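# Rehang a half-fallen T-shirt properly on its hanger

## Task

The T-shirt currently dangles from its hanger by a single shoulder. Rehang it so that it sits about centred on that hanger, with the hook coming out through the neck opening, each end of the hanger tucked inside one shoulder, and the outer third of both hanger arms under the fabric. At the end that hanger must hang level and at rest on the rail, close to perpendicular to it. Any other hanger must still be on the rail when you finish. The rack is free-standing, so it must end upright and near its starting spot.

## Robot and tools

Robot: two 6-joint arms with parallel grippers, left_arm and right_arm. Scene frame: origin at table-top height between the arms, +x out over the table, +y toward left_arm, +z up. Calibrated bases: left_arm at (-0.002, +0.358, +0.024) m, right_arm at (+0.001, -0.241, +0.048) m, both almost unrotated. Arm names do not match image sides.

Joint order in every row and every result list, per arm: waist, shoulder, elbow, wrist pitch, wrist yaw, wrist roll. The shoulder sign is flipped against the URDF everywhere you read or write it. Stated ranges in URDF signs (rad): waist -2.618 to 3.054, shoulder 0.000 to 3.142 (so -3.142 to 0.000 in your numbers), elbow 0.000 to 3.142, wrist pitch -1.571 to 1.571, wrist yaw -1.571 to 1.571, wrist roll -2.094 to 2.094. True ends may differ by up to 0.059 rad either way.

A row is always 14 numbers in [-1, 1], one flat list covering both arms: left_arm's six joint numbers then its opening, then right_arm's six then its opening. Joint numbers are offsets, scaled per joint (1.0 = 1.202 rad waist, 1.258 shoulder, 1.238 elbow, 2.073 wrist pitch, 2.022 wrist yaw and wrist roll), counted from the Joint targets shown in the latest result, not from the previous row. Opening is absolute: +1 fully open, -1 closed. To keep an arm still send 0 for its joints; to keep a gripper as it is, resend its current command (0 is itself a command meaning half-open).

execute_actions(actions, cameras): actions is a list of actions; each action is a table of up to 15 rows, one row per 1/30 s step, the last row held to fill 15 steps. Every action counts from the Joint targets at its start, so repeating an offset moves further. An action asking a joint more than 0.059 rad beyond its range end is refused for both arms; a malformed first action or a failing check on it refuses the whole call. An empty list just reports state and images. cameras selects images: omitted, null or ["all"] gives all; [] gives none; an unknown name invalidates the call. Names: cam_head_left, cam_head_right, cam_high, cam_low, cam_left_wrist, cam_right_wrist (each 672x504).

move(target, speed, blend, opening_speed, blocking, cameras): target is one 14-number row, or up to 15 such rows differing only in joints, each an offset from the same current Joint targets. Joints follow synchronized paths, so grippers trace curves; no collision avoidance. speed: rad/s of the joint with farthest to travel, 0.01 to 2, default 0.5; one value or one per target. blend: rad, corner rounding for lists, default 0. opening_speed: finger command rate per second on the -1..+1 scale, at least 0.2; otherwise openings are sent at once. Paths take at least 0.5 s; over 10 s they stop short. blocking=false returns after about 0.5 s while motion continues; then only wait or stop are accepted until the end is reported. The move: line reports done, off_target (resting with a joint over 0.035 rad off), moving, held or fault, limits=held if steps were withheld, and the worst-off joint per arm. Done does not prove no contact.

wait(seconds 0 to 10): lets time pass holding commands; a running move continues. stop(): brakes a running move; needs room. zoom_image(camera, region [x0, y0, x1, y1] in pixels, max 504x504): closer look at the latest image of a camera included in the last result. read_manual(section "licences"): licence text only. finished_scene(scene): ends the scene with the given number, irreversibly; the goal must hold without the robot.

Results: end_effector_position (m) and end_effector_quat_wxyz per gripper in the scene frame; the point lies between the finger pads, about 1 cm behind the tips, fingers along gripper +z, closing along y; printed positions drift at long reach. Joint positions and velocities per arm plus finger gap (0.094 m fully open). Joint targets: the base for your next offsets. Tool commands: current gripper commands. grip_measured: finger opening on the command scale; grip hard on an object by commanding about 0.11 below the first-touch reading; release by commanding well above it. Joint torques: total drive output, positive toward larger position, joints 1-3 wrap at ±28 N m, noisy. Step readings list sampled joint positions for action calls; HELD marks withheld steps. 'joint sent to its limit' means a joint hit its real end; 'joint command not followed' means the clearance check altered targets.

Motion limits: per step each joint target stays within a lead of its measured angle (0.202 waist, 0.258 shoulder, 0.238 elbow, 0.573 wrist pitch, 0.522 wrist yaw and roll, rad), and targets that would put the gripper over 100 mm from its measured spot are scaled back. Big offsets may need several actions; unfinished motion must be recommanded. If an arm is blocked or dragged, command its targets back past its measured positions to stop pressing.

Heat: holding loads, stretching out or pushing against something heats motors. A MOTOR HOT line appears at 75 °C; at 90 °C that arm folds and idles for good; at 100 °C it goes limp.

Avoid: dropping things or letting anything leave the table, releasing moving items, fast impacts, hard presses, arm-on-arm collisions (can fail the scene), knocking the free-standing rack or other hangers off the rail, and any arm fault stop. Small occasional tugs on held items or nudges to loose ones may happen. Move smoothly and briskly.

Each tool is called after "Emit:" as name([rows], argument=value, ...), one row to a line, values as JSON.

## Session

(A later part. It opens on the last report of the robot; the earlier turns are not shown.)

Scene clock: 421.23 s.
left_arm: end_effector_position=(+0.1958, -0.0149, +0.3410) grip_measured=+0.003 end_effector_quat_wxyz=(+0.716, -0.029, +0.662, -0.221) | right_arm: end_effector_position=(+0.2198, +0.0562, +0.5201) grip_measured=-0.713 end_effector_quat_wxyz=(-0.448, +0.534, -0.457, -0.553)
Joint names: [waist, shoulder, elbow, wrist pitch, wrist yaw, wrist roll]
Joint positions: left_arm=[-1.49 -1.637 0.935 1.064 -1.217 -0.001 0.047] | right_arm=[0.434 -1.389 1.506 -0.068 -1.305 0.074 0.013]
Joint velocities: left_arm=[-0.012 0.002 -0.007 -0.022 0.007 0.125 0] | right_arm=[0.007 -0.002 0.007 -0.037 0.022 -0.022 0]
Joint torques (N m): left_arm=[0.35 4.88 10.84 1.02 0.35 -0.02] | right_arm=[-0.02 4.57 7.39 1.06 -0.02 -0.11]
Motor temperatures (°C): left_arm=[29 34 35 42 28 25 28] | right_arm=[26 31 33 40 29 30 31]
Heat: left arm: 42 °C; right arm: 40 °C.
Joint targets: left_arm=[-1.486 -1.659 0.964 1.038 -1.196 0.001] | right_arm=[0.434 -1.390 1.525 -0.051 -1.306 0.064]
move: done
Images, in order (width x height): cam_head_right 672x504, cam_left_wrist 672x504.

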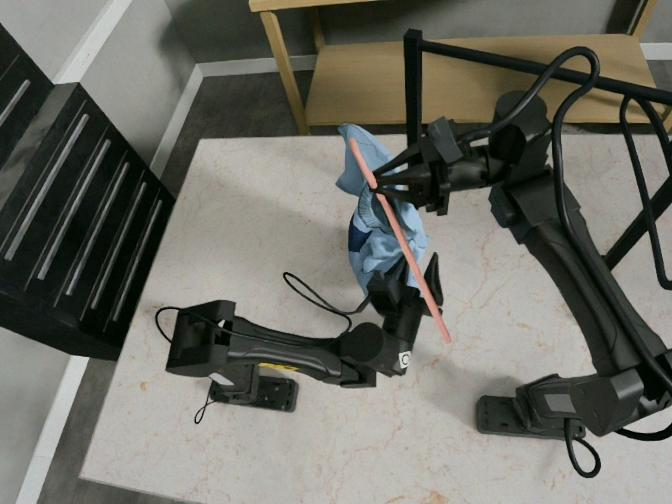

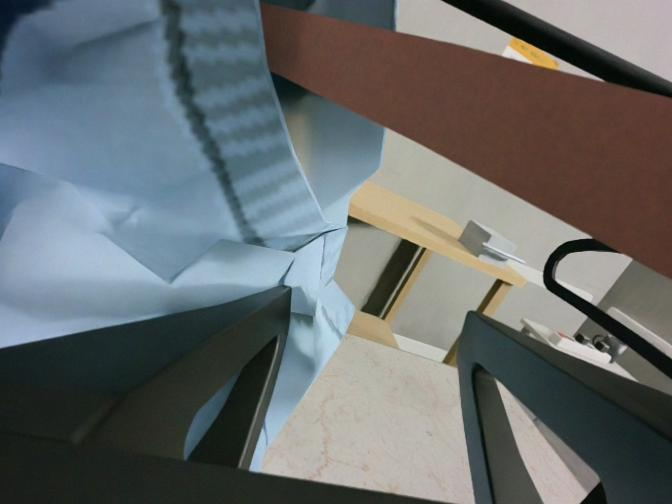

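Emit:
move(target=[0.02,-0.035,0.03,0.0,0.0,0,0,0,0,0,0,0,0,-1], speed=0.2, cameras=[])

Emit:
move(target=[0,0,0,0.0,0.0,0,-0.65,0,0,0,0,0,0,-1], opening_speed=0.8, cameras=["cam_left_wrist"])

Scene clock: 422.83 s.
left_arm: end_effector_position=(+0.2053, -0.0214, +0.3378) grip_measured=+0.003 end_effector_quat_wxyz=(+0.718, -0.033, +0.662, -0.211) | right_arm: end_effector_position=(+0.2198, +0.0562, +0.5201) grip_measured=-0.713 end_effector_quat_wxyz=(-0.448, +0.534, -0.457, -0.553)
Joint names: [waist, shoulder, elbow, wrist pitch, wrist yaw, wrist roll]
Joint positions: left_arm=[-1.467 -1.68 0.971 1.064 -1.215 -0.001 0.047] | right_arm=[0.434 -1.389 1.506 -0.068 -1.305 0.074 0.013]
Joint velocities: left_arm=[-0.007 -0.002 -0.002 0.081 0.066 -0.051 0] | right_arm=[-0.017 0.002 -0.007 -0.081 -0.037 -0.051 0]
Joint torques (N m): left_arm=[0.55 5.26 10.88 1.06 0.35 -0.08] | right_arm=[-0.01 4.56 7.38 1.05 -0.02 -0.11]
Motor temperatures (°C): left_arm=[29 34 35 42 28 25 28] | right_arm=[26 31 33 40 29 30 31]
Heat: left arm: 42 °C; right arm: 40 °C.
Joint targets: left_arm=[-1.462 -1.703 1.001 1.038 -1.196 0.001] | right_arm=[0.434 -1.390 1.525 -0.051 -1.306 0.064]
move: done
No camera images: "cameras" was empty.

Scene clock: 423.87 s.
left_arm: end_effector_position=(+0.2053, -0.0214, +0.3378) grip_measured=-0.647 end_effector_quat_wxyz=(+0.718, -0.033, +0.662, -0.211) | right_arm: end_effector_position=(+0.2198, +0.0562, +0.5201) grip_measured=-0.713 end_effector_quat_wxyz=(-0.448, +0.534, -0.457, -0.553)
Joint names: [waist, shoulder, elbow, wrist pitch, wrist yaw, wrist roll]
Joint positions: left_arm=[-1.467 -1.68 0.971 1.064 -1.215 -0.001 0.017] | right_arm=[0.434 -1.389 1.506 -0.068 -1.305 0.074 0.013]
Joint velocities: left_arm=[0.012 0.002 -0.007 -0.051 0.022 -0.022 -0.001] | right_arm=[-0.007 0.017 -0.002 -0.022 0.066 0.007 -0.001]
Joint torques (N m): left_arm=[0.29 5.29 10.97 1.02 0.41 0] | right_arm=[-0.03 4.57 7.38 1.06 -0.01 -0.11]
Motor temperatures (°C): left_arm=[28 34 35 42 28 25 28] | right_arm=[26 31 33 40 29 30 31]
Heat: left arm: 42 °C; right arm: 40 °C.
Joint targets: left_arm=[-1.462 -1.703 1.001 1.038 -1.196 0.001] | right_arm=[0.434 -1.390 1.525 -0.051 -1.306 0.064]
move: done
Images, in order (width x height): cam_left_wrist 672x504.

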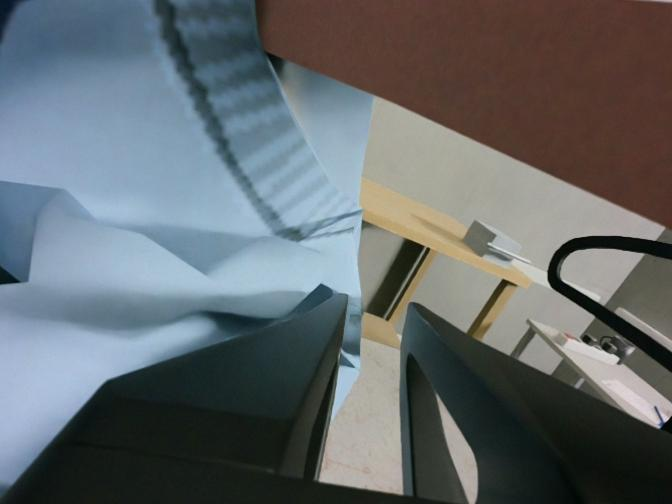

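Emit:
move(target=[0.04,0.03,0.015,-0.024,0.024,0,-0.65,0,0,0,0,0,0,-1], speed=0.2, cameras=["cam_left_wrist"])

Scene clock: 425.03 s.
left_arm: end_effector_position=(+0.2221, -0.0213, +0.3424) grip_measured=-0.647 end_effector_quat_wxyz=(+0.724, -0.027, +0.659, -0.203) | right_arm: end_effector_position=(+0.2198, +0.0562, +0.5201) grip_measured=-0.713 end_effector_quat_wxyz=(-0.448, +0.534, -0.457, -0.553)
Joint names: [waist, shoulder, elbow, wrist pitch, wrist yaw, wrist roll]
Joint positions: left_arm=[-1.418 -1.68 0.991 1.027 -1.169 -0.001 0.017] | right_arm=[0.434 -1.389 1.506 -0.068 -1.305 0.074 0.013]
Joint velocities: left_arm=[-0.017 0.007 -0.017 -0.007 0.066 0.022 -0.001] | right_arm=[0.012 0.002 0.007 -0.037 0.007 0.007 0.001]
Joint torques (N m): left_arm=[0.31 8.31 10.93 1.03 0.42 0] | right_arm=[-0.02 4.59 7.38 1.06 -0.02 -0.11]
Motor temperatures (°C): left_arm=[28 34 35 42 28 25 28] | right_arm=[26 31 33 40 29 30 31]
Heat: left arm: 42 °C; right arm: 40 °C.
Joint targets: left_arm=[-1.414 -1.665 1.020 0.989 -1.147 0.001] | right_arm=[0.434 -1.390 1.525 -0.051 -1.306 0.064]
move: off_target (left_arm); left_arm: the wrist pitch is farthest, 0.038 rad from its target
Images, in order (width x height): cam_left_wrist 672x504.

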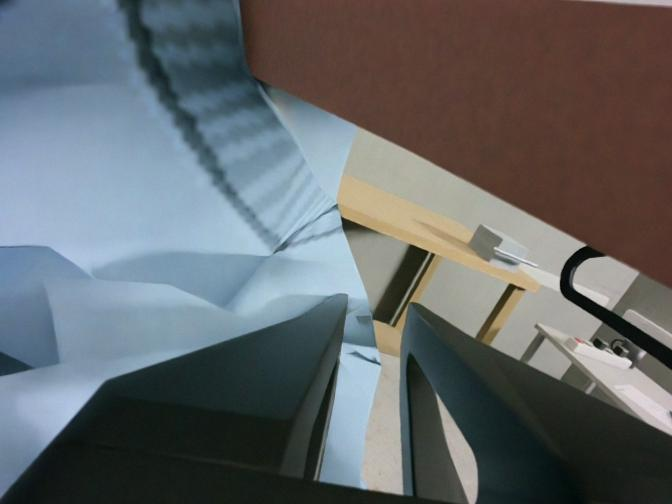

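Emit:
move(target=[0.02,0.04,0.045,-0.055,0.015,0,-0.65,0,0,0,0,0,0,-1], speed=0.2, cameras=["cam_left_wrist"])

Scene clock: 426.17 s.
left_arm: end_effector_position=(+0.2292, -0.0225, +0.3586) grip_measured=-0.647 end_effector_quat_wxyz=(+0.725, -0.011, +0.662, -0.193) | right_arm: end_effector_position=(+0.2195, +0.0562, +0.5201) grip_measured=-0.713 end_effector_quat_wxyz=(-0.448, +0.534, -0.457, -0.553)
Joint names: [waist, shoulder, elbow, wrist pitch, wrist yaw, wrist roll]
Joint positions: left_arm=[-1.396 -1.648 1.04 0.91 -1.14 -0.001 0.017] | right_arm=[0.434 -1.389 1.506 -0.068 -1.306 0.074 0.013]
Joint velocities: left_arm=[0.012 0.007 -0.002 -0.037 0.022 0.051 -0.001] | right_arm=[0.007 0.007 -0.002 -0.066 -0.007 -0.007 0]
Joint torques (N m): left_arm=[0.53 9.99 11.55 1 0.38 -0.02] | right_arm=[-0.01 4.57 7.38 1.06 -0.01 -0.11]
Motor temperatures (°C): left_arm=[28 34 35 42 28 25 28] | right_arm=[26 31 33 40 29 30 31]
Heat: left arm: 42 °C; right arm: 40 °C.
Joint targets: left_arm=[-1.390 -1.615 1.076 0.875 -1.117 0.001] | right_arm=[0.434 -1.390 1.525 -0.051 -1.306 0.064]
move: off_target (left_arm); left_arm: the elbow is farthest, 0.036 rad from its target
Images, in order (width x height): cam_left_wrist 672x504.

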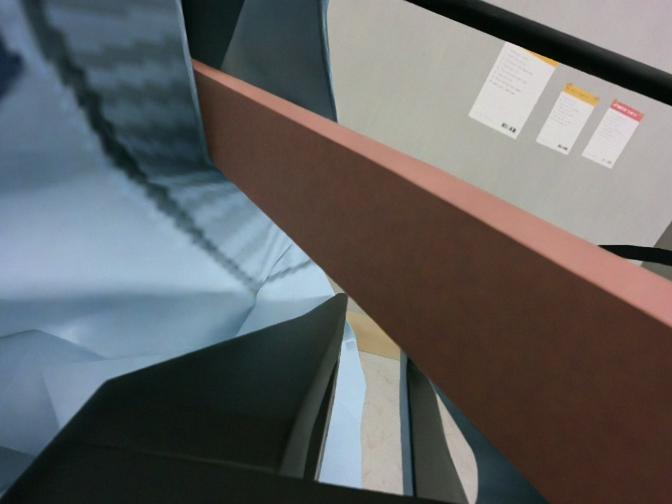

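Emit:
move(target=[0.03,0.07,0.02,-0.025,0.02,0,-0.5,0,0,0,0,0,0,-1], speed=0.2, cameras=["cam_left_wrist"])

Scene clock: 427.30 s.
left_arm: end_effector_position=(+0.2360, -0.0170, +0.3661) grip_measured=-0.503 end_effector_quat_wxyz=(+0.724, +0.022, +0.666, -0.176) | right_arm: end_effector_position=(+0.2235, +0.0569, +0.5204) grip_measured=-0.713 end_effector_quat_wxyz=(-0.450, +0.525, -0.466, -0.552)
Joint names: [waist, shoulder, elbow, wrist pitch, wrist yaw, wrist roll]
Joint positions: left_arm=[-1.368 -1.593 1.04 0.795 -1.088 0.009 0.023] | right_arm=[0.434 -1.389 1.506 -0.067 -1.283 0.089 0.013]
Joint velocities: left_arm=[0.012 -0.007 -0.007 -0.007 -0.007 -0.022 -0.001] | right_arm=[-0.007 0.002 -0.007 0.007 0.022 -0.022 0]
Joint torques (N m): left_arm=[1.14 12.14 14.46 1.73 0.19 -0.06] | right_arm=[-0.02 4.59 7.39 1.04 -0.14 -0.26]
Motor temperatures (°C): left_arm=[28 34 36 42 28 25 28] | right_arm=[26 31 33 40 29 30 31]
Heat: left arm: 42 °C; right arm: 40 °C.
Joint targets: left_arm=[-1.354 -1.527 1.100 0.823 -1.076 0.001] | right_arm=[0.434 -1.390 1.525 -0.051 -1.306 0.064]
move: off_target (left_arm); left_arm: the shoulder is farthest, 0.066 rad from its target
Images, in order (width x height): cam_left_wrist 672x504.

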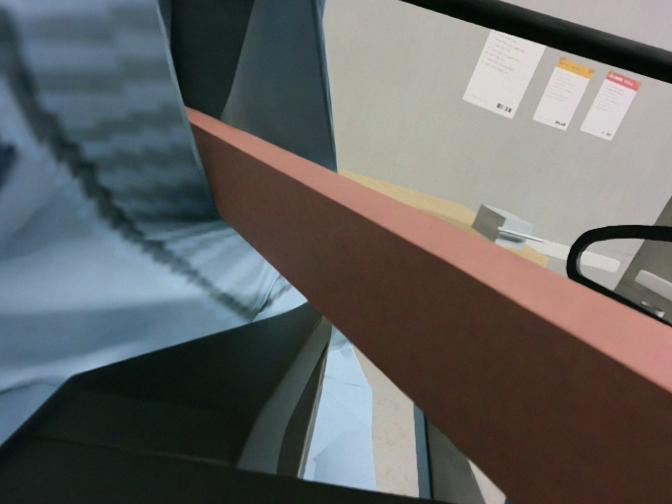

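Emit:
move(target=[0.0,-0.035,-0.0,-0.0,0.0,0,-0.5,0,0,0,0,0,0,-1], speed=0.2, cameras=[])

Emit:
move(target=[0.0,0,0,0,0.0,0,-1,0,0,0,0,0,0,-1], opening_speed=0.8, cameras=["cam_left_wrist"])

Emit:
zoom_image(camera="cam_left_wrist", region=[150, 150, 550, 500])

Scene clock: 428.17 s.
left_arm: end_effector_position=(+0.2362, -0.0170, +0.3659) grip_measured=-0.503 end_effector_quat_wxyz=(+0.724, +0.022, +0.666, -0.176) | right_arm: end_effector_position=(+0.2235, +0.0569, +0.5204) grip_measured=-0.713 end_effector_quat_wxyz=(-0.450, +0.525, -0.466, -0.552)
Joint names: [waist, shoulder, elbow, wrist pitch, wrist yaw, wrist roll]
Joint positions: left_arm=[-1.367 -1.593 1.04 0.794 -1.088 0.009 0.023] | right_arm=[0.434 -1.389 1.506 -0.067 -1.283 0.089 0.013]
Joint velocities: left_arm=[0.002 -0.002 -0.007 -0.081 -0.022 0.051 0] | right_arm=[0.007 0.007 0.002 0.081 0.022 0.007 0]
Joint torques (N m): left_arm=[1.28 8.4 14.34 1.7 0.19 -0.03] | right_arm=[-0.02 4.59 7.39 1.05 -0.15 -0.27]
Motor temperatures (°C): left_arm=[28 34 36 42 28 25 28] | right_arm=[26 31 33 40 29 30 31]
Heat: left arm: 42 °C; right arm: 40 °C.
Joint targets: left_arm=[-1.353 -1.571 1.100 0.823 -1.076 0.001] | right_arm=[0.434 -1.390 1.525 -0.051 -1.306 0.064]
move: off_target (left_arm); left_arm: the elbow is farthest, 0.060 rad from its target
No camera images: "cameras" was empty.

Scene clock: 429.00 s.
left_arm: end_effector_position=(+0.2388, -0.0153, +0.3659) grip_measured=-0.992 end_effector_quat_wxyz=(+0.725, +0.020, +0.667, -0.173) | right_arm: end_effector_position=(+0.2230, +0.0568, +0.5204) grip_measured=-0.713 end_effector_quat_wxyz=(-0.448, +0.525, -0.466, -0.553)
Joint names: [waist, shoulder, elbow, wrist pitch, wrist yaw, wrist roll]
Joint positions: left_arm=[-1.361 -1.593 1.04 0.794 -1.088 0.009 0] | right_arm=[0.434 -1.389 1.506 -0.067 -1.286 0.094 0.013]
Joint velocities: left_arm=[-0.002 0.007 0.002 -0.022 0.007 -0.037 0] | right_arm=[0.002 0.022 0.007 0.022 -0.022 0.081 0]
Joint torques (N m): left_arm=[0.75 8.47 14.41 1.77 0.22 -0.04] | right_arm=[-0.01 4.59 7.41 1.04 -0.11 -0.31]
Motor temperatures (°C): left_arm=[28 34 36 42 28 25 28] | right_arm=[26 31 33 40 29 30 31]
Heat: left arm: 42 °C; right arm: 40 °C.
Joint targets: left_arm=[-1.353 -1.571 1.100 0.823 -1.076 0.001] | right_arm=[0.434 -1.390 1.525 -0.051 -1.306 0.064]
move: off_target (left_arm); left_arm: the elbow is farthest, 0.060 rad from its target
Images, in order (width x height): cam_left_wrist 672x504.

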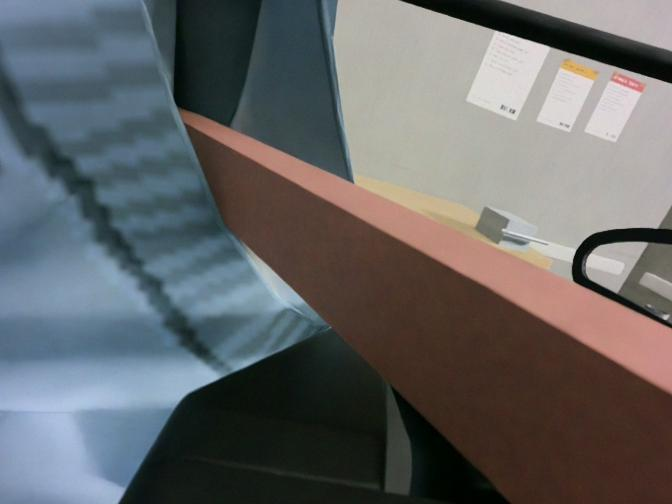

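Scaled by 1.260 from the camera's 672x504 image, which has a finer 960x720 frame.

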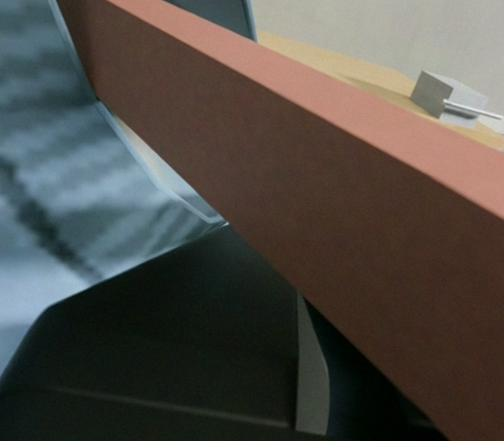

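Emit:
move([
  [-0.03,-0.07,-0.02,0.025,-0.02,0,-1,0,0,0,0,0,0,-1],
  [-0.13,-0.15,-0.05,0.1,-0.07,0,-1,0,0,0,0,0,0,-1],
], speed=0.2, cameras=["cam_left_wrist","cam_head_right"])

Emit:
zoom_image(camera="cam_head_right", region=[330, 130, 480, 380])

Scene clock: 431.10 s.
left_arm: end_effector_position=(+0.1905, -0.0483, +0.3348) grip_measured=-0.992 end_effector_quat_wxyz=(+0.714, -0.005, +0.668, -0.212) | right_arm: end_effector_position=(+0.2190, +0.0558, +0.5202) grip_measured=-0.713 end_effector_quat_wxyz=(-0.446, +0.534, -0.456, -0.554)
Joint names: [waist, shoulder, elbow, wrist pitch, wrist yaw, wrist roll]
Joint positions: left_arm=[-1.508 -1.736 1.046 1.005 -1.214 0 0] | right_arm=[0.433 -1.389 1.506 -0.067 -1.311 0.077 0.013]
Joint velocities: left_arm=[-0.002 -0.002 -0.002 -0.037 0.007 -0.037 -0.001] | right_arm=[0.002 -0.002 0.012 0.037 0.007 -0.037 0.001]
Joint torques (N m): left_arm=[-0.09 6 7.5 1.58 0.1 -0.08] | right_arm=[0.03 4.56 7.39 1.03 0.04 -0.12]
Motor temperatures (°C): left_arm=[28 34 36 42 28 25 28] | right_arm=[26 31 33 40 29 30 31]
Heat: left arm: 42 °C; right arm: 40 °C.
Joint targets: left_arm=[-1.510 -1.759 1.039 1.030 -1.218 0.001] | right_arm=[0.434 -1.390 1.525 -0.051 -1.306 0.064]
move: done
Images, in order (width x height): cam_head_right 672x504, cam_left_wrist 672x504.

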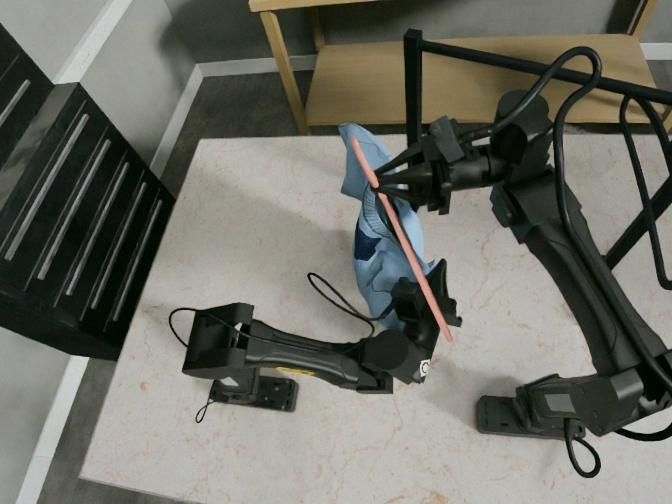

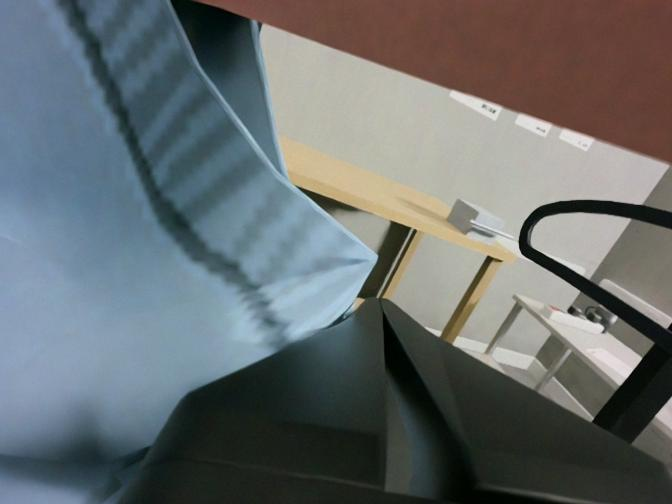

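Scaled by 2.016 from the camera's 672x504 image, which has a finer 960x720 frame.

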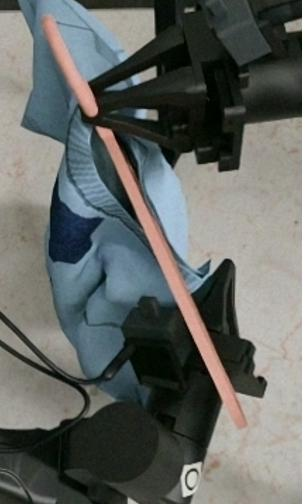

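Emit:
zoom_image(camera="cam_left_wrist", region=[240, 180, 480, 420])

Scaled by 2.100 from the camera's 672x504 image, which has a finer 960x720 frame.

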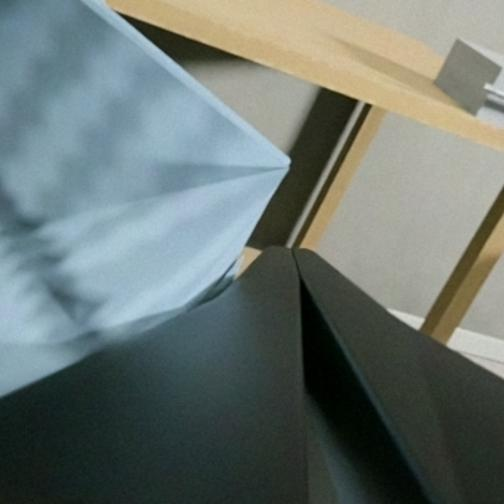

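Emit:
move(target=[-0.06,-0.06,-0.02,0.06,-0.03,0,-1,0,0,0,0,0,0,-1], speed=0.2, cameras=["cam_left_wrist"])

Emit:
zoom_image(camera="cam_left_wrist", region=[240, 180, 480, 420])

Scene clock: 432.80 s.
left_arm: end_effector_position=(+0.1651, -0.0587, +0.3137) grip_measured=-0.992 end_effector_quat_wxyz=(+0.706, -0.017, +0.670, -0.230) | right_arm: end_effector_position=(+0.2190, +0.0558, +0.5202) grip_measured=-0.713 end_effector_quat_wxyz=(-0.446, +0.534, -0.456, -0.554)
Joint names: [waist, shoulder, elbow, wrist pitch, wrist yaw, wrist roll]
Joint positions: left_arm=[-1.578 -1.811 1.036 1.129 -1.273 0 0] | right_arm=[0.433 -1.389 1.506 -0.067 -1.311 0.077 0.013]
Joint velocities: left_arm=[-0.012 -0.002 0.017 0.066 -0.037 0.007 0] | right_arm=[0.002 0.007 0.002 -0.007 -0.007 -0.066 0]
Joint torques (N m): left_arm=[-0.34 6.3 5.65 1.46 0.13 -0.06] | right_arm=[0.05 4.57 7.36 1.03 0.04 -0.13]
Motor temperatures (°C): left_arm=[28 34 36 42 28 25 28] | right_arm=[26 31 33 40 29 30 32]
Heat: left arm: 42 °C; right arm: 40 °C.
Joint targets: left_arm=[-1.582 -1.835 1.014 1.154 -1.279 0.001] | right_arm=[0.434 -1.390 1.525 -0.051 -1.306 0.064]
move: done
Images, in order (width x height): cam_left_wrist 672x504.

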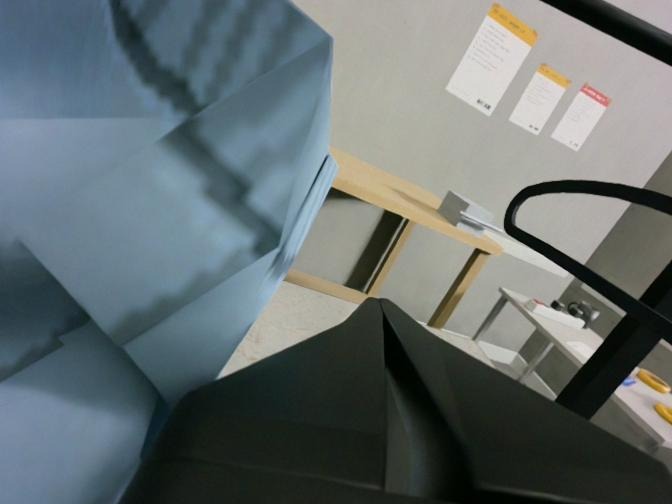

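Scaled by 2.100 from the camera's 672x504 image, which has a finer 960x720 frame.

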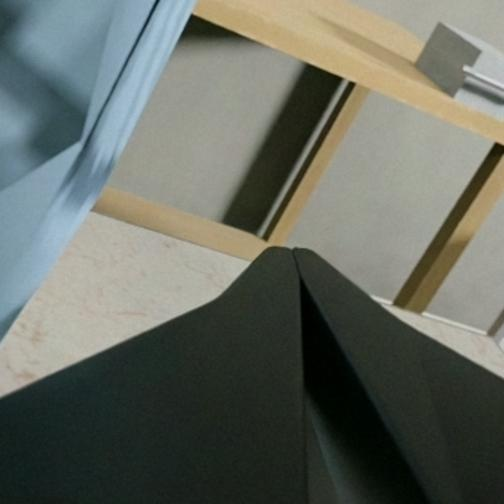

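Emit:
move(target=[-0.17,0.05,-0.05,0.0,-0.06,0,-1,0,0,0,0,0,0,-1], speed=0.3, cameras=[])

Emit:
move(target=[0,0,0,0,0,0,1,0,0.0755,-0.058,-0.011,0.261,0,-1], speed=0.3, cameras=["cam_left_wrist","cam_head_right","cam_head_left"])

Emit:
zoom_image(camera="cam_head_right", region=[330, 130, 480, 380])

Scene clock: 434.97 s.
left_arm: end_effector_position=(+0.0860, -0.0586, +0.2912) grip_measured=-0.992 end_effector_quat_wxyz=(+0.683, +0.030, +0.688, -0.245) | right_arm: end_effector_position=(+0.2190, +0.0558, +0.5202) grip_measured=-0.713 end_effector_quat_wxyz=(-0.446, +0.534, -0.456, -0.554)
Joint names: [waist, shoulder, elbow, wrist pitch, wrist yaw, wrist roll]
Joint positions: left_arm=[-1.787 -1.801 0.975 1.133 -1.395 0 0] | right_arm=[0.433 -1.389 1.506 -0.067 -1.311 0.077 0.013]
Joint velocities: left_arm=[0.007 -0.017 -0.002 0.007 -0.007 -0.007 0] | right_arm=[-0.012 0.017 0.002 0.007 0.022 0.037 0.001]
Joint torques (N m): left_arm=[-0.18 10.14 5.65 1.39 0.09 -0.02] | right_arm=[0.05 4.59 7.41 1.03 0.04 -0.12]
Motor temperatures (°C): left_arm=[28 34 35 42 28 25 28] | right_arm=[26 31 33 40 29 30 32]
Heat: left arm: 42 °C; right arm: 40 °C.
Joint targets: left_arm=[-1.786 -1.772 0.952 1.154 -1.400 0.001] | right_arm=[0.434 -1.390 1.525 -0.051 -1.306 0.064]
move: done
No camera images: "cameras" was empty.

Scene clock: 437.40 s.
left_arm: end_effector_position=(+0.0861, -0.0583, +0.2911) grip_measured=+0.997 end_effector_quat_wxyz=(+0.683, +0.029, +0.688, -0.245) | right_arm: end_effector_position=(+0.2963, +0.0425, +0.5233) grip_measured=-0.713 end_effector_quat_wxyz=(+0.576, -0.392, +0.574, +0.430)
Joint names: [waist, shoulder, elbow, wrist pitch, wrist yaw, wrist roll]
Joint positions: left_arm=[-1.787 -1.801 0.975 1.133 -1.396 0 0.094] | right_arm=[0.433 -1.333 1.461 -0.079 -0.792 0.077 0.013]
Joint velocities: left_arm=[-0.012 0.007 0.007 -0.007 -0.037 0.051 0] | right_arm=[-0.002 0.002 0.017 -0.066 0.022 -0.022 0]
Joint torques (N m): left_arm=[0.12 10.3 5.53 1.38 0.09 0] | right_arm=[0.05 7.92 5.76 1.19 0.13 -0.12]
Motor temperatures (°C): left_arm=[28 34 35 42 28 25 28] | right_arm=[26 31 33 40 29 30 32]
Heat: left arm: 42 °C; right arm: 40 °C.
Joint targets: left_arm=[-1.786 -1.772 0.952 1.154 -1.400 0.001] | right_arm=[0.434 -1.295 1.454 -0.074 -0.778 0.064]
move: off_target (right_arm); right_arm: the shoulder is farthest, 0.038 rad from its target
Images, in order (width x height): cam_head_left 672x504, cam_head_right 672x504, cam_left_wrist 672x504.

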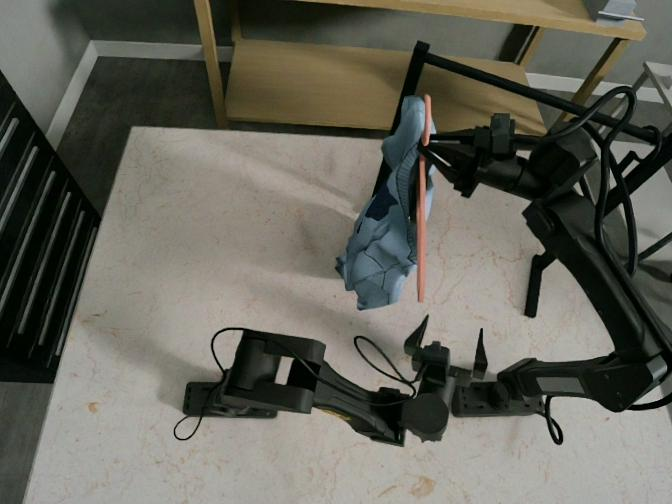

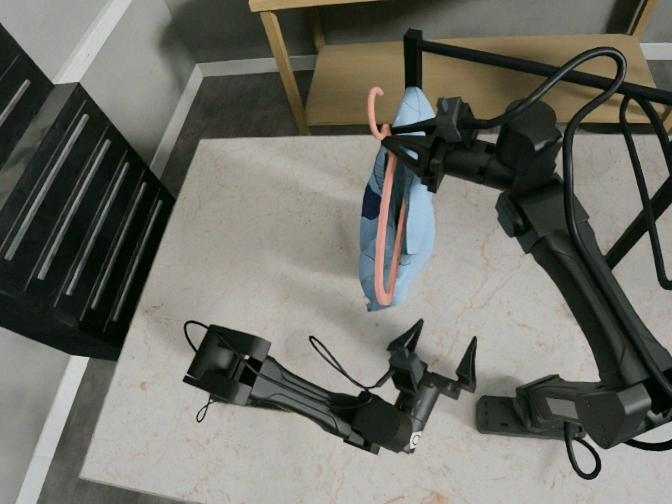

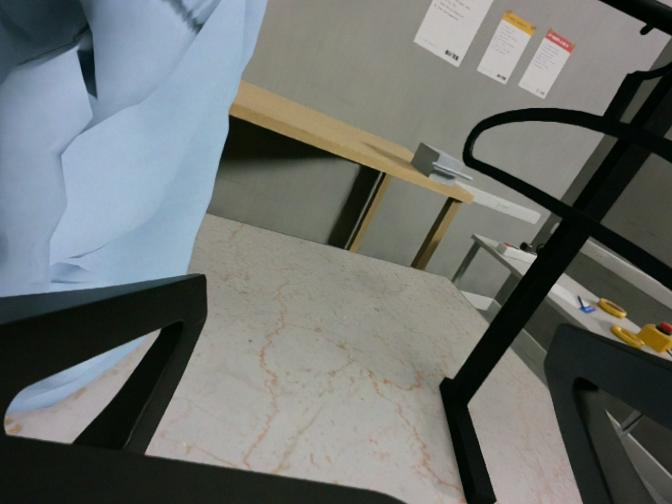

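Scaled by 2.016 from the camera's 672x504 image, which has a finer 960x720 frame.

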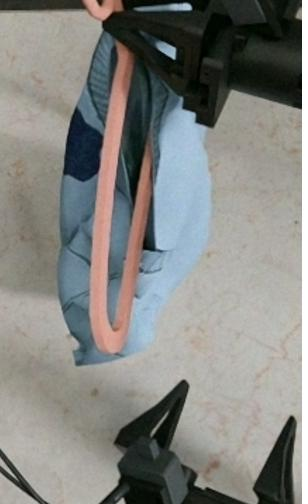

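Emit:
move(target=[0.041,0.167,-0.061,-0.062,-0.064,0,1,0,0,0,0,0,0,-1], speed=0.3, cameras=["cam_left_wrist","cam_head_right"])

Emit:
zoom_image(camera="cam_head_right", region=[330, 130, 480, 380])

Scene clock: 439.07 s.
left_arm: end_effector_position=(+0.1185, +0.0078, +0.3288) grip_measured=+0.997 end_effector_quat_wxyz=(+0.682, -0.057, +0.699, -0.210) | right_arm: end_effector_position=(+0.2965, +0.0424, +0.5233) grip_measured=-0.713 end_effector_quat_wxyz=(+0.577, -0.391, +0.575, +0.429)
Joint names: [waist, shoulder, elbow, wrist pitch, wrist yaw, wrist roll]
Joint positions: left_arm=[-1.741 -1.581 0.901 1.06 -1.525 0 0.094] | right_arm=[0.433 -1.333 1.461 -0.079 -0.791 0.077 0.013]
Joint velocities: left_arm=[-0.002 -0.002 0.002 0.037 0.007 -0.037 0] | right_arm=[0.002 -0.002 0.007 0.081 -0.11 0.037 0]
Joint torques (N m): left_arm=[0.38 7.53 5.82 0.78 0.11 -0.03] | right_arm=[0.03 7.91 5.72 1.19 0.11 -0.13]
Motor temperatures (°C): left_arm=[28 34 35 42 28 25 28] | right_arm=[26 31 33 40 29 30 32]
Heat: left arm: 42 °C; right arm: 40 °C.
Joint targets: left_arm=[-1.737 -1.562 0.876 1.026 -1.529 0.001] | right_arm=[0.434 -1.295 1.454 -0.074 -0.778 0.064]
move: off_target (right_arm); right_arm: the shoulder is farthest, 0.038 rad from its target
Images, in order (width x height): cam_head_right 672x504, cam_left_wrist 672x504.

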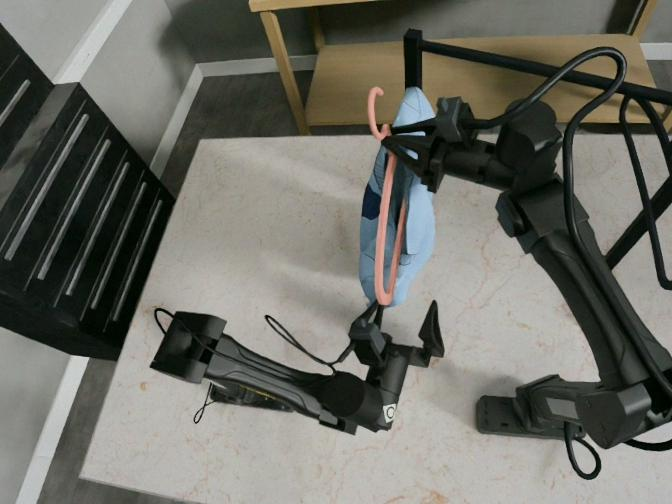

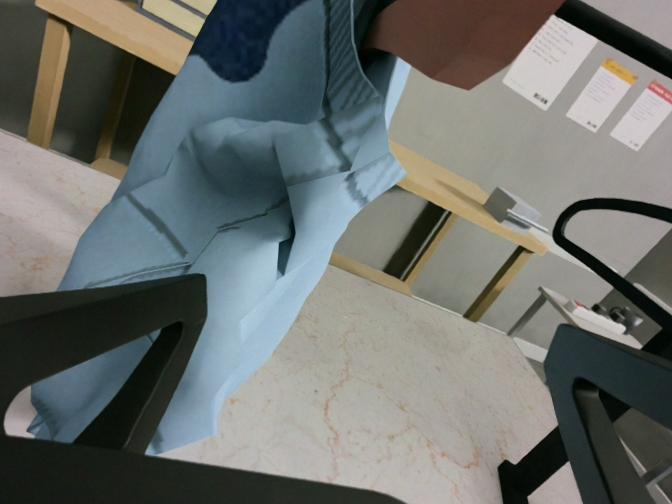

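Scaled by 2.016 from the camera's 672x504 image, which has a finer 960x720 frame.

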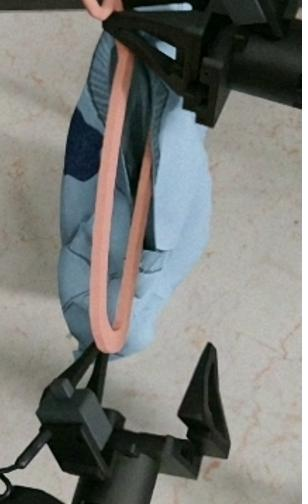

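Emit:
move(target=[0.17,0.016,0.021,-0.021,0.1,0,-0.2,0,0,0,0,0,0,-1], speed=0.3, cameras=["cam_left_wrist","cam_head_right"])

Emit:
zoom_image(camera="cam_head_right", region=[330, 130, 480, 380])

Scene clock: 441.20 s.
left_arm: end_effector_position=(+0.1851, +0.0128, +0.3405) grip_measured=-0.197 end_effector_quat_wxyz=(+0.709, -0.059, +0.677, -0.187) | right_arm: end_effector_position=(+0.2965, +0.0424, +0.5230) grip_measured=-0.713 end_effector_quat_wxyz=(+0.576, -0.391, +0.575, +0.429)
Joint names: [waist, shoulder, elbow, wrist pitch, wrist yaw, wrist roll]
Joint positions: left_arm=[-1.533 -1.568 0.901 1.019 -1.352 0 0.038] | right_arm=[0.433 -1.333 1.461 -0.081 -0.791 0.077 0.013]
Joint velocities: left_arm=[-0.002 0.002 0.002 -0.007 -0.037 0.022 -0.001] | right_arm=[0.002 -0.007 0.012 -0.007 -0.007 -0.022 0]
Joint torques (N m): left_arm=[-0.1 8.28 8.2 0.88 0.46 -0.02] | right_arm=[0.05 7.92 5.76 1.19 0.11 -0.13]
Motor temperatures (°C): left_arm=[28 34 35 42 28 25 28] | right_arm=[26 31 33 40 29 30 32]
Heat: left arm: 42 °C; right arm: 40 °C.
Joint targets: left_arm=[-1.533 -1.542 0.902 0.982 -1.327 0.001] | right_arm=[0.434 -1.295 1.454 -0.074 -0.778 0.064]
move: off_target (left_arm, right_arm); left_arm: the wrist pitch is farthest, 0.037 rad from its target; right_arm: the shoulder is farthest, 0.038 rad from its target
Images, in order (width x height): cam_head_right 672x504, cam_left_wrist 672x504.

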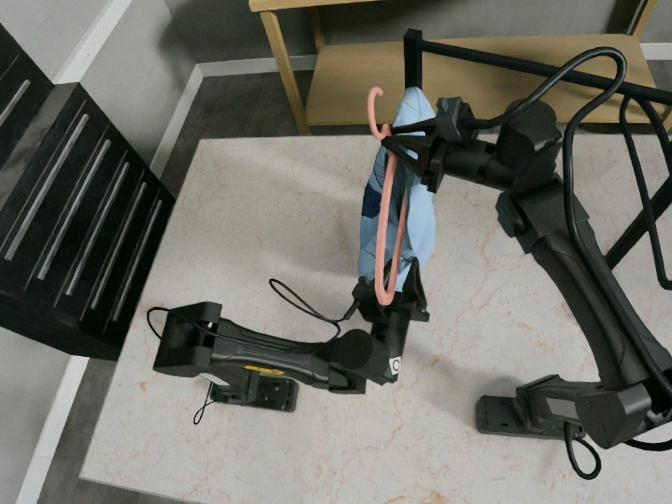

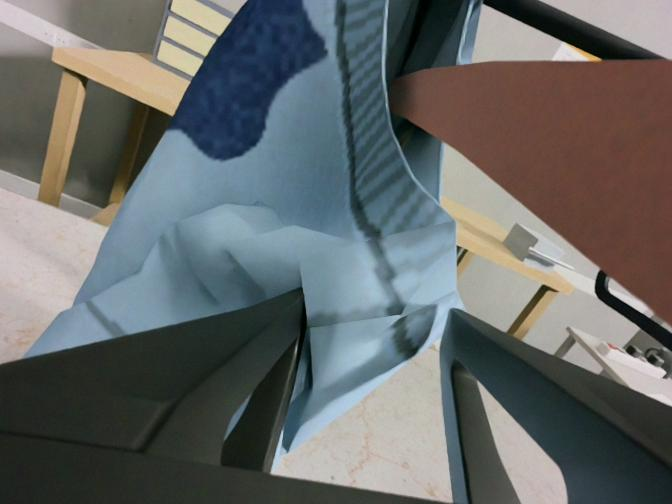

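Scaled by 2.016 from the camera's 672x504 image, which has a finer 960x720 frame.

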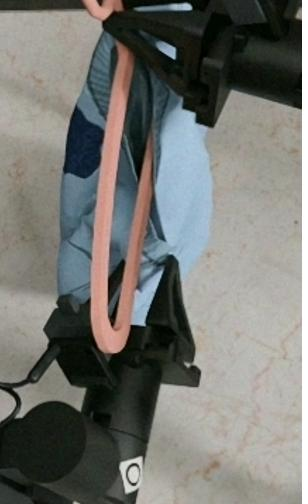

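Emit:
move(target=[0.05,-0.005,0.005,0.0,0.028,0,-0.2,0,0,0,0,0,0,-1], speed=0.2, cameras=["cam_left_wrist"])

Emit:
move(target=[0,0,0,0,0,0,-0.75,0,0,0,0,0,0,-1], opening_speed=0.6, cameras=["cam_left_wrist"])

Scene clock: 442.40 s.
left_arm: end_effector_position=(+0.2025, +0.0141, +0.3438) grip_measured=-0.197 end_effector_quat_wxyz=(+0.716, -0.056, +0.671, -0.187) | right_arm: end_effector_position=(+0.2965, +0.0424, +0.5230) grip_measured=-0.713 end_effector_quat_wxyz=(+0.576, -0.391, +0.575, +0.429)
Joint names: [waist, shoulder, elbow, wrist pitch, wrist yaw, wrist roll]
Joint positions: left_arm=[-1.477 -1.568 0.901 1.018 -1.293 0 0.038] | right_arm=[0.433 -1.333 1.461 -0.081 -0.791 0.077 0.013]
Joint velocities: left_arm=[-0.027 0.002 0.002 -0.022 -0.037 -0.007 -0.001] | right_arm=[-0.002 -0.012 -0.017 0.022 0.051 0.022 0.001]
Joint torques (N m): left_arm=[0.21 7.58 8.65 0.87 0.38 0.01] | right_arm=[0.03 7.91 5.74 1.19 0.11 -0.13]
Motor temperatures (°C): left_arm=[28 34 35 42 28 25 28] | right_arm=[26 31 33 40 29 30 32]
Heat: left arm: 42 °C; right arm: 40 °C.
Joint targets: left_arm=[-1.473 -1.548 0.908 0.982 -1.270 0.001] | right_arm=[0.434 -1.295 1.454 -0.074 -0.778 0.064]
move: off_target (left_arm, right_arm); left_arm: the wrist pitch is farthest, 0.036 rad from its target; right_arm: the shoulder is farthest, 0.038 rad from its target
Images, in order (width x height): cam_left_wrist 672x504.

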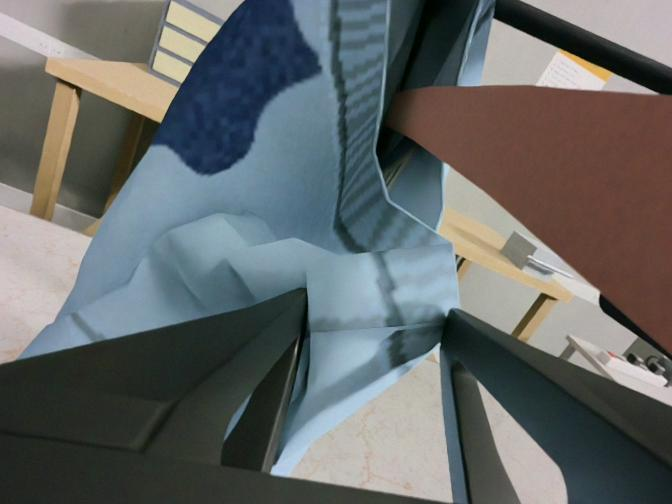

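Scene clock: 443.53 s.
left_arm: end_effector_position=(+0.2024, +0.0138, +0.3439) grip_measured=-0.747 end_effector_quat_wxyz=(+0.716, -0.056, +0.670, -0.187) | right_arm: end_effector_position=(+0.2968, +0.0423, +0.5230) grip_measured=-0.713 end_effector_quat_wxyz=(+0.577, -0.391, +0.575, +0.429)
Joint names: [waist, shoulder, elbow, wrist pitch, wrist yaw, wrist roll]
Joint positions: left_arm=[-1.477 -1.568 0.901 1.018 -1.292 0 0.012] | right_arm=[0.433 -1.333 1.461 -0.081 -0.789 0.077 0.013]
Joint velocities: left_arm=[-0.002 0.012 -0.012 0.051 -0.037 -0.066 -0.001] | right_arm=[0.002 0.002 -0.012 0.022 -0.022 0.007 0]
Joint torques (N m): left_arm=[0.43 7.6 8.66 0.9 0.42 -0.03] | right_arm=[0.05 7.92 5.75 1.19 0.11 -0.13]
Motor temperatures (°C): left_arm=[28 34 35 42 28 25 28] | right_arm=[26 31 33 40 29 30 32]
Heat: left arm: 42 °C; right arm: 40 °C.
Joint targets: left_arm=[-1.473 -1.548 0.908 0.982 -1.270 0.001] | right_arm=[0.434 -1.295 1.454 -0.074 -0.778 0.064]
move: off_target (left_arm, right_arm); left_arm: the wrist pitch is farthest, 0.036 rad from its target; right_arm: the shoulder is farthest, 0.038 rad from its target
Images, in order (width x height): cam_left_wrist 672x504.

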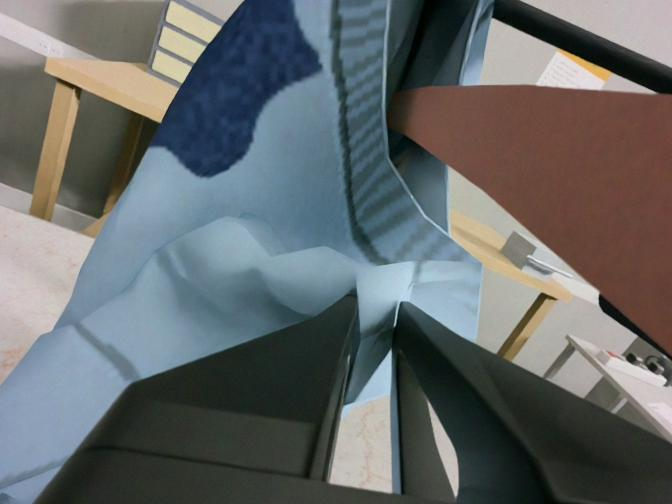

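Emit:
move(target=[0.04,0.01,0.012,-0.012,0.02,0,-0.75,0,0,0,0,0,0,-1], speed=0.2, cameras=[])

Emit:
move(target=[0,0,0,0,0,0,-1,0,0,0,0,0,0,-1], opening_speed=0.5, cameras=["cam_left_wrist"])

Emit:
zoom_image(camera="cam_left_wrist", region=[240, 180, 480, 420])

Scene clock: 444.67 s.
left_arm: end_effector_position=(+0.2175, +0.0178, +0.3458) grip_measured=-0.747 end_effector_quat_wxyz=(+0.721, -0.052, +0.668, -0.178) | right_arm: end_effector_position=(+0.2968, +0.0423, +0.5230) grip_measured=-0.713 end_effector_quat_wxyz=(+0.577, -0.391, +0.575, +0.429)
Joint names: [waist, shoulder, elbow, wrist pitch, wrist yaw, wrist roll]
Joint positions: left_arm=[-1.429 -1.561 0.901 0.995 -1.252 0 0.012] | right_arm=[0.433 -1.333 1.461 -0.081 -0.789 0.077 0.013]
Joint velocities: left_arm=[-0.007 -0.002 0.002 -0.081 -0.037 0.051 0] | right_arm=[-0.022 -0.007 0.022 -0.007 0.095 0.066 0]
Joint torques (N m): left_arm=[0.31 8.14 10.1 0.91 0.44 -0.01] | right_arm=[0.02 7.91 5.75 1.19 0.11 -0.13]
Motor temperatures (°C): left_arm=[28 34 35 42 28 25 28] | right_arm=[26 31 33 40 29 30 32]
Heat: left arm: 42 °C; right arm: 40 °C.
Joint targets: left_arm=[-1.425 -1.535 0.923 0.957 -1.230 0.001] | right_arm=[0.434 -1.295 1.454 -0.074 -0.778 0.064]
move: off_target (left_arm, right_arm); left_arm: the wrist pitch is farthest, 0.037 rad from its target; right_arm: the shoulder is farthest, 0.038 rad from its target
No camera images: "cameras" was empty.

Scene clock: 445.37 s.
left_arm: end_effector_position=(+0.2174, +0.0174, +0.3457) grip_measured=-0.984 end_effector_quat_wxyz=(+0.721, -0.051, +0.668, -0.178) | right_arm: end_effector_position=(+0.2968, +0.0423, +0.5230) grip_measured=-0.713 end_effector_quat_wxyz=(+0.577, -0.391, +0.575, +0.429)
Joint names: [waist, shoulder, elbow, wrist pitch, wrist yaw, wrist roll]
Joint positions: left_arm=[-1.429 -1.561 0.901 0.993 -1.25 0 0.001] | right_arm=[0.433 -1.333 1.461 -0.081 -0.789 0.077 0.013]
Joint velocities: left_arm=[-0.002 -0.002 0.002 0.081 0.007 -0.081 -0.001] | right_arm=[0.002 -0.002 -0.012 -0.007 -0.095 -0.022 0]
Joint torques (N m): left_arm=[0.35 8.14 10.15 0.93 0.41 -0.05] | right_arm=[0.03 7.94 5.76 1.18 0.1 -0.12]
Motor temperatures (°C): left_arm=[28 34 35 42 28 25 28] | right_arm=[26 31 33 40 29 30 32]
Heat: left arm: 42 °C; right arm: 40 °C.
Joint targets: left_arm=[-1.425 -1.535 0.923 0.957 -1.230 0.001] | right_arm=[0.434 -1.295 1.454 -0.074 -0.778 0.064]
move: off_target (left_arm, right_arm); left_arm: the wrist pitch is farthest, 0.036 rad from its target; right_arm: the shoulder is farthest, 0.038 rad from its target
Images, in order (width x height): cam_left_wrist 672x504.

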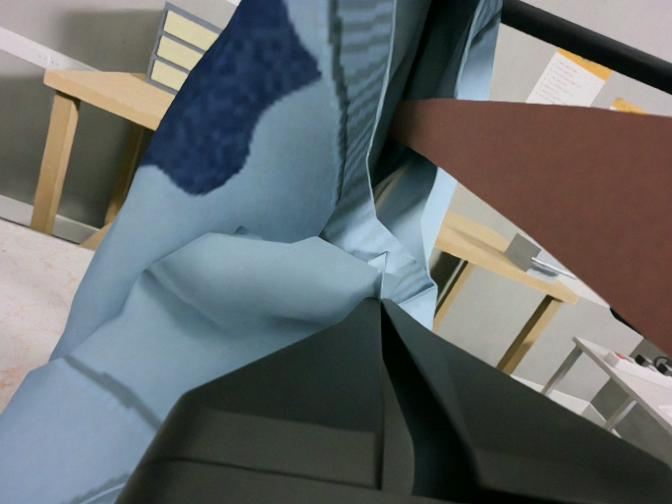

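Scaled by 2.100 from the camera's 672x504 image, which has a finer 960x720 frame.

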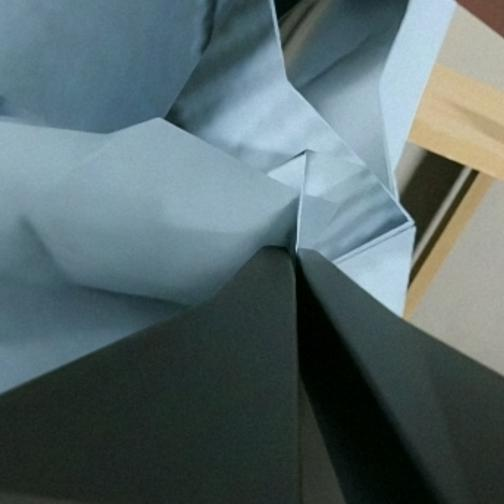

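Emit:
move([
  [-0.14,-0.02,-0.02,0.02,-0.05,0,-1,0,0,0,0,0,0,-1],
  [-0.402,0.134,-0.223,0.05,-0.01,0,-1,0,0,0,0,0,0,-1],
], speed=0.25, blend=0.05, cameras=["cam_left_wrist","cam_head_right","cam_head_left"])

Emit:
zoom_image(camera="cam_head_right", region=[330, 130, 480, 380])

Scene clock: 448.30 s.
left_arm: end_effector_position=(+0.0637, +0.0123, +0.3303) grip_measured=-0.984 end_effector_quat_wxyz=(+0.662, +0.080, +0.668, -0.330) | right_arm: end_effector_position=(+0.2942, +0.0436, +0.5188) grip_measured=-0.713 end_effector_quat_wxyz=(+0.566, -0.394, +0.580, +0.434)
Joint names: [waist, shoulder, elbow, wrist pitch, wrist yaw, wrist roll]
Joint positions: left_arm=[-1.893 -1.379 0.675 1.059 -1.298 -0.001 0.001] | right_arm=[0.435 -1.333 1.461 -0.102 -0.803 0.077 0.013]
Joint velocities: left_arm=[-0.012 0.007 -0.002 -0.066 0.051 -0.022 0.001] | right_arm=[0.012 0.007 -0.012 -0.066 -0.037 -0.022 -0.001]
Joint torques (N m): left_arm=[-1.42 4.98 5.48 1.27 0.66 -0.01] | right_arm=[-0.05 7.91 5.76 1.39 0.23 -0.13]
Motor temperatures (°C): left_arm=[28 34 35 41 28 25 28] | right_arm=[26 31 33 40 29 30 32]
Heat: left arm: 41 °C; right arm: 40 °C.
Joint targets: left_arm=[-1.908 -1.367 0.647 1.061 -1.250 0.001] | right_arm=[0.434 -1.295 1.454 -0.074 -0.778 0.064]
move: off_target (left_arm, right_arm); left_arm: the wrist yaw is farthest, 0.048 rad from its target; right_arm: the shoulder is farthest, 0.038 rad from its target
Images, in order (width x height): cam_head_left 672x504, cam_head_right 672x504, cam_left_wrist 672x504.

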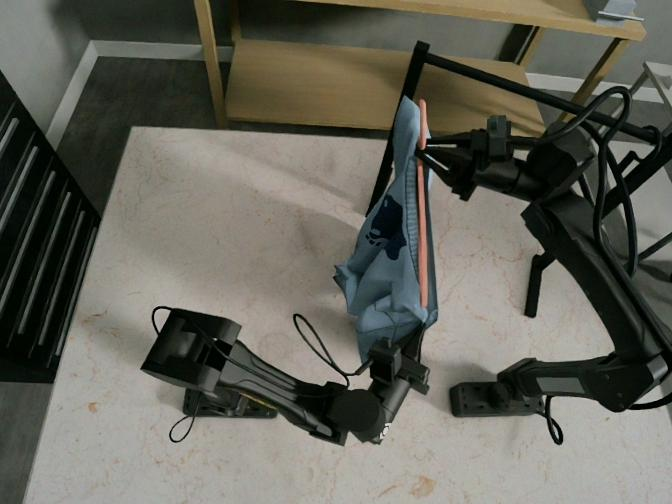

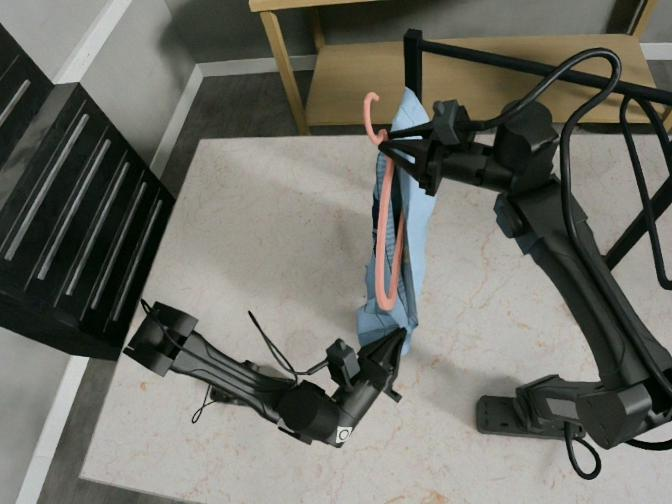

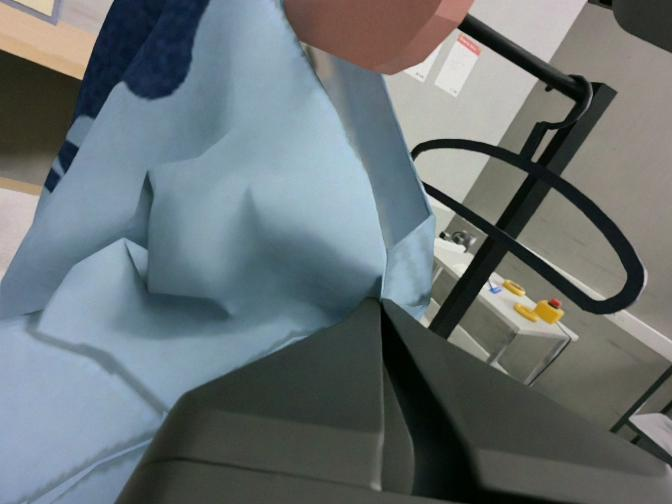

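Scaled by 2.016 from the camera's 672x504 image, which has a finer 960x720 frame.

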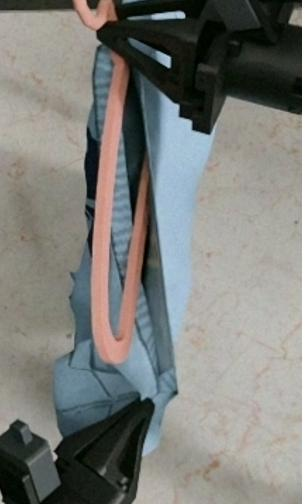

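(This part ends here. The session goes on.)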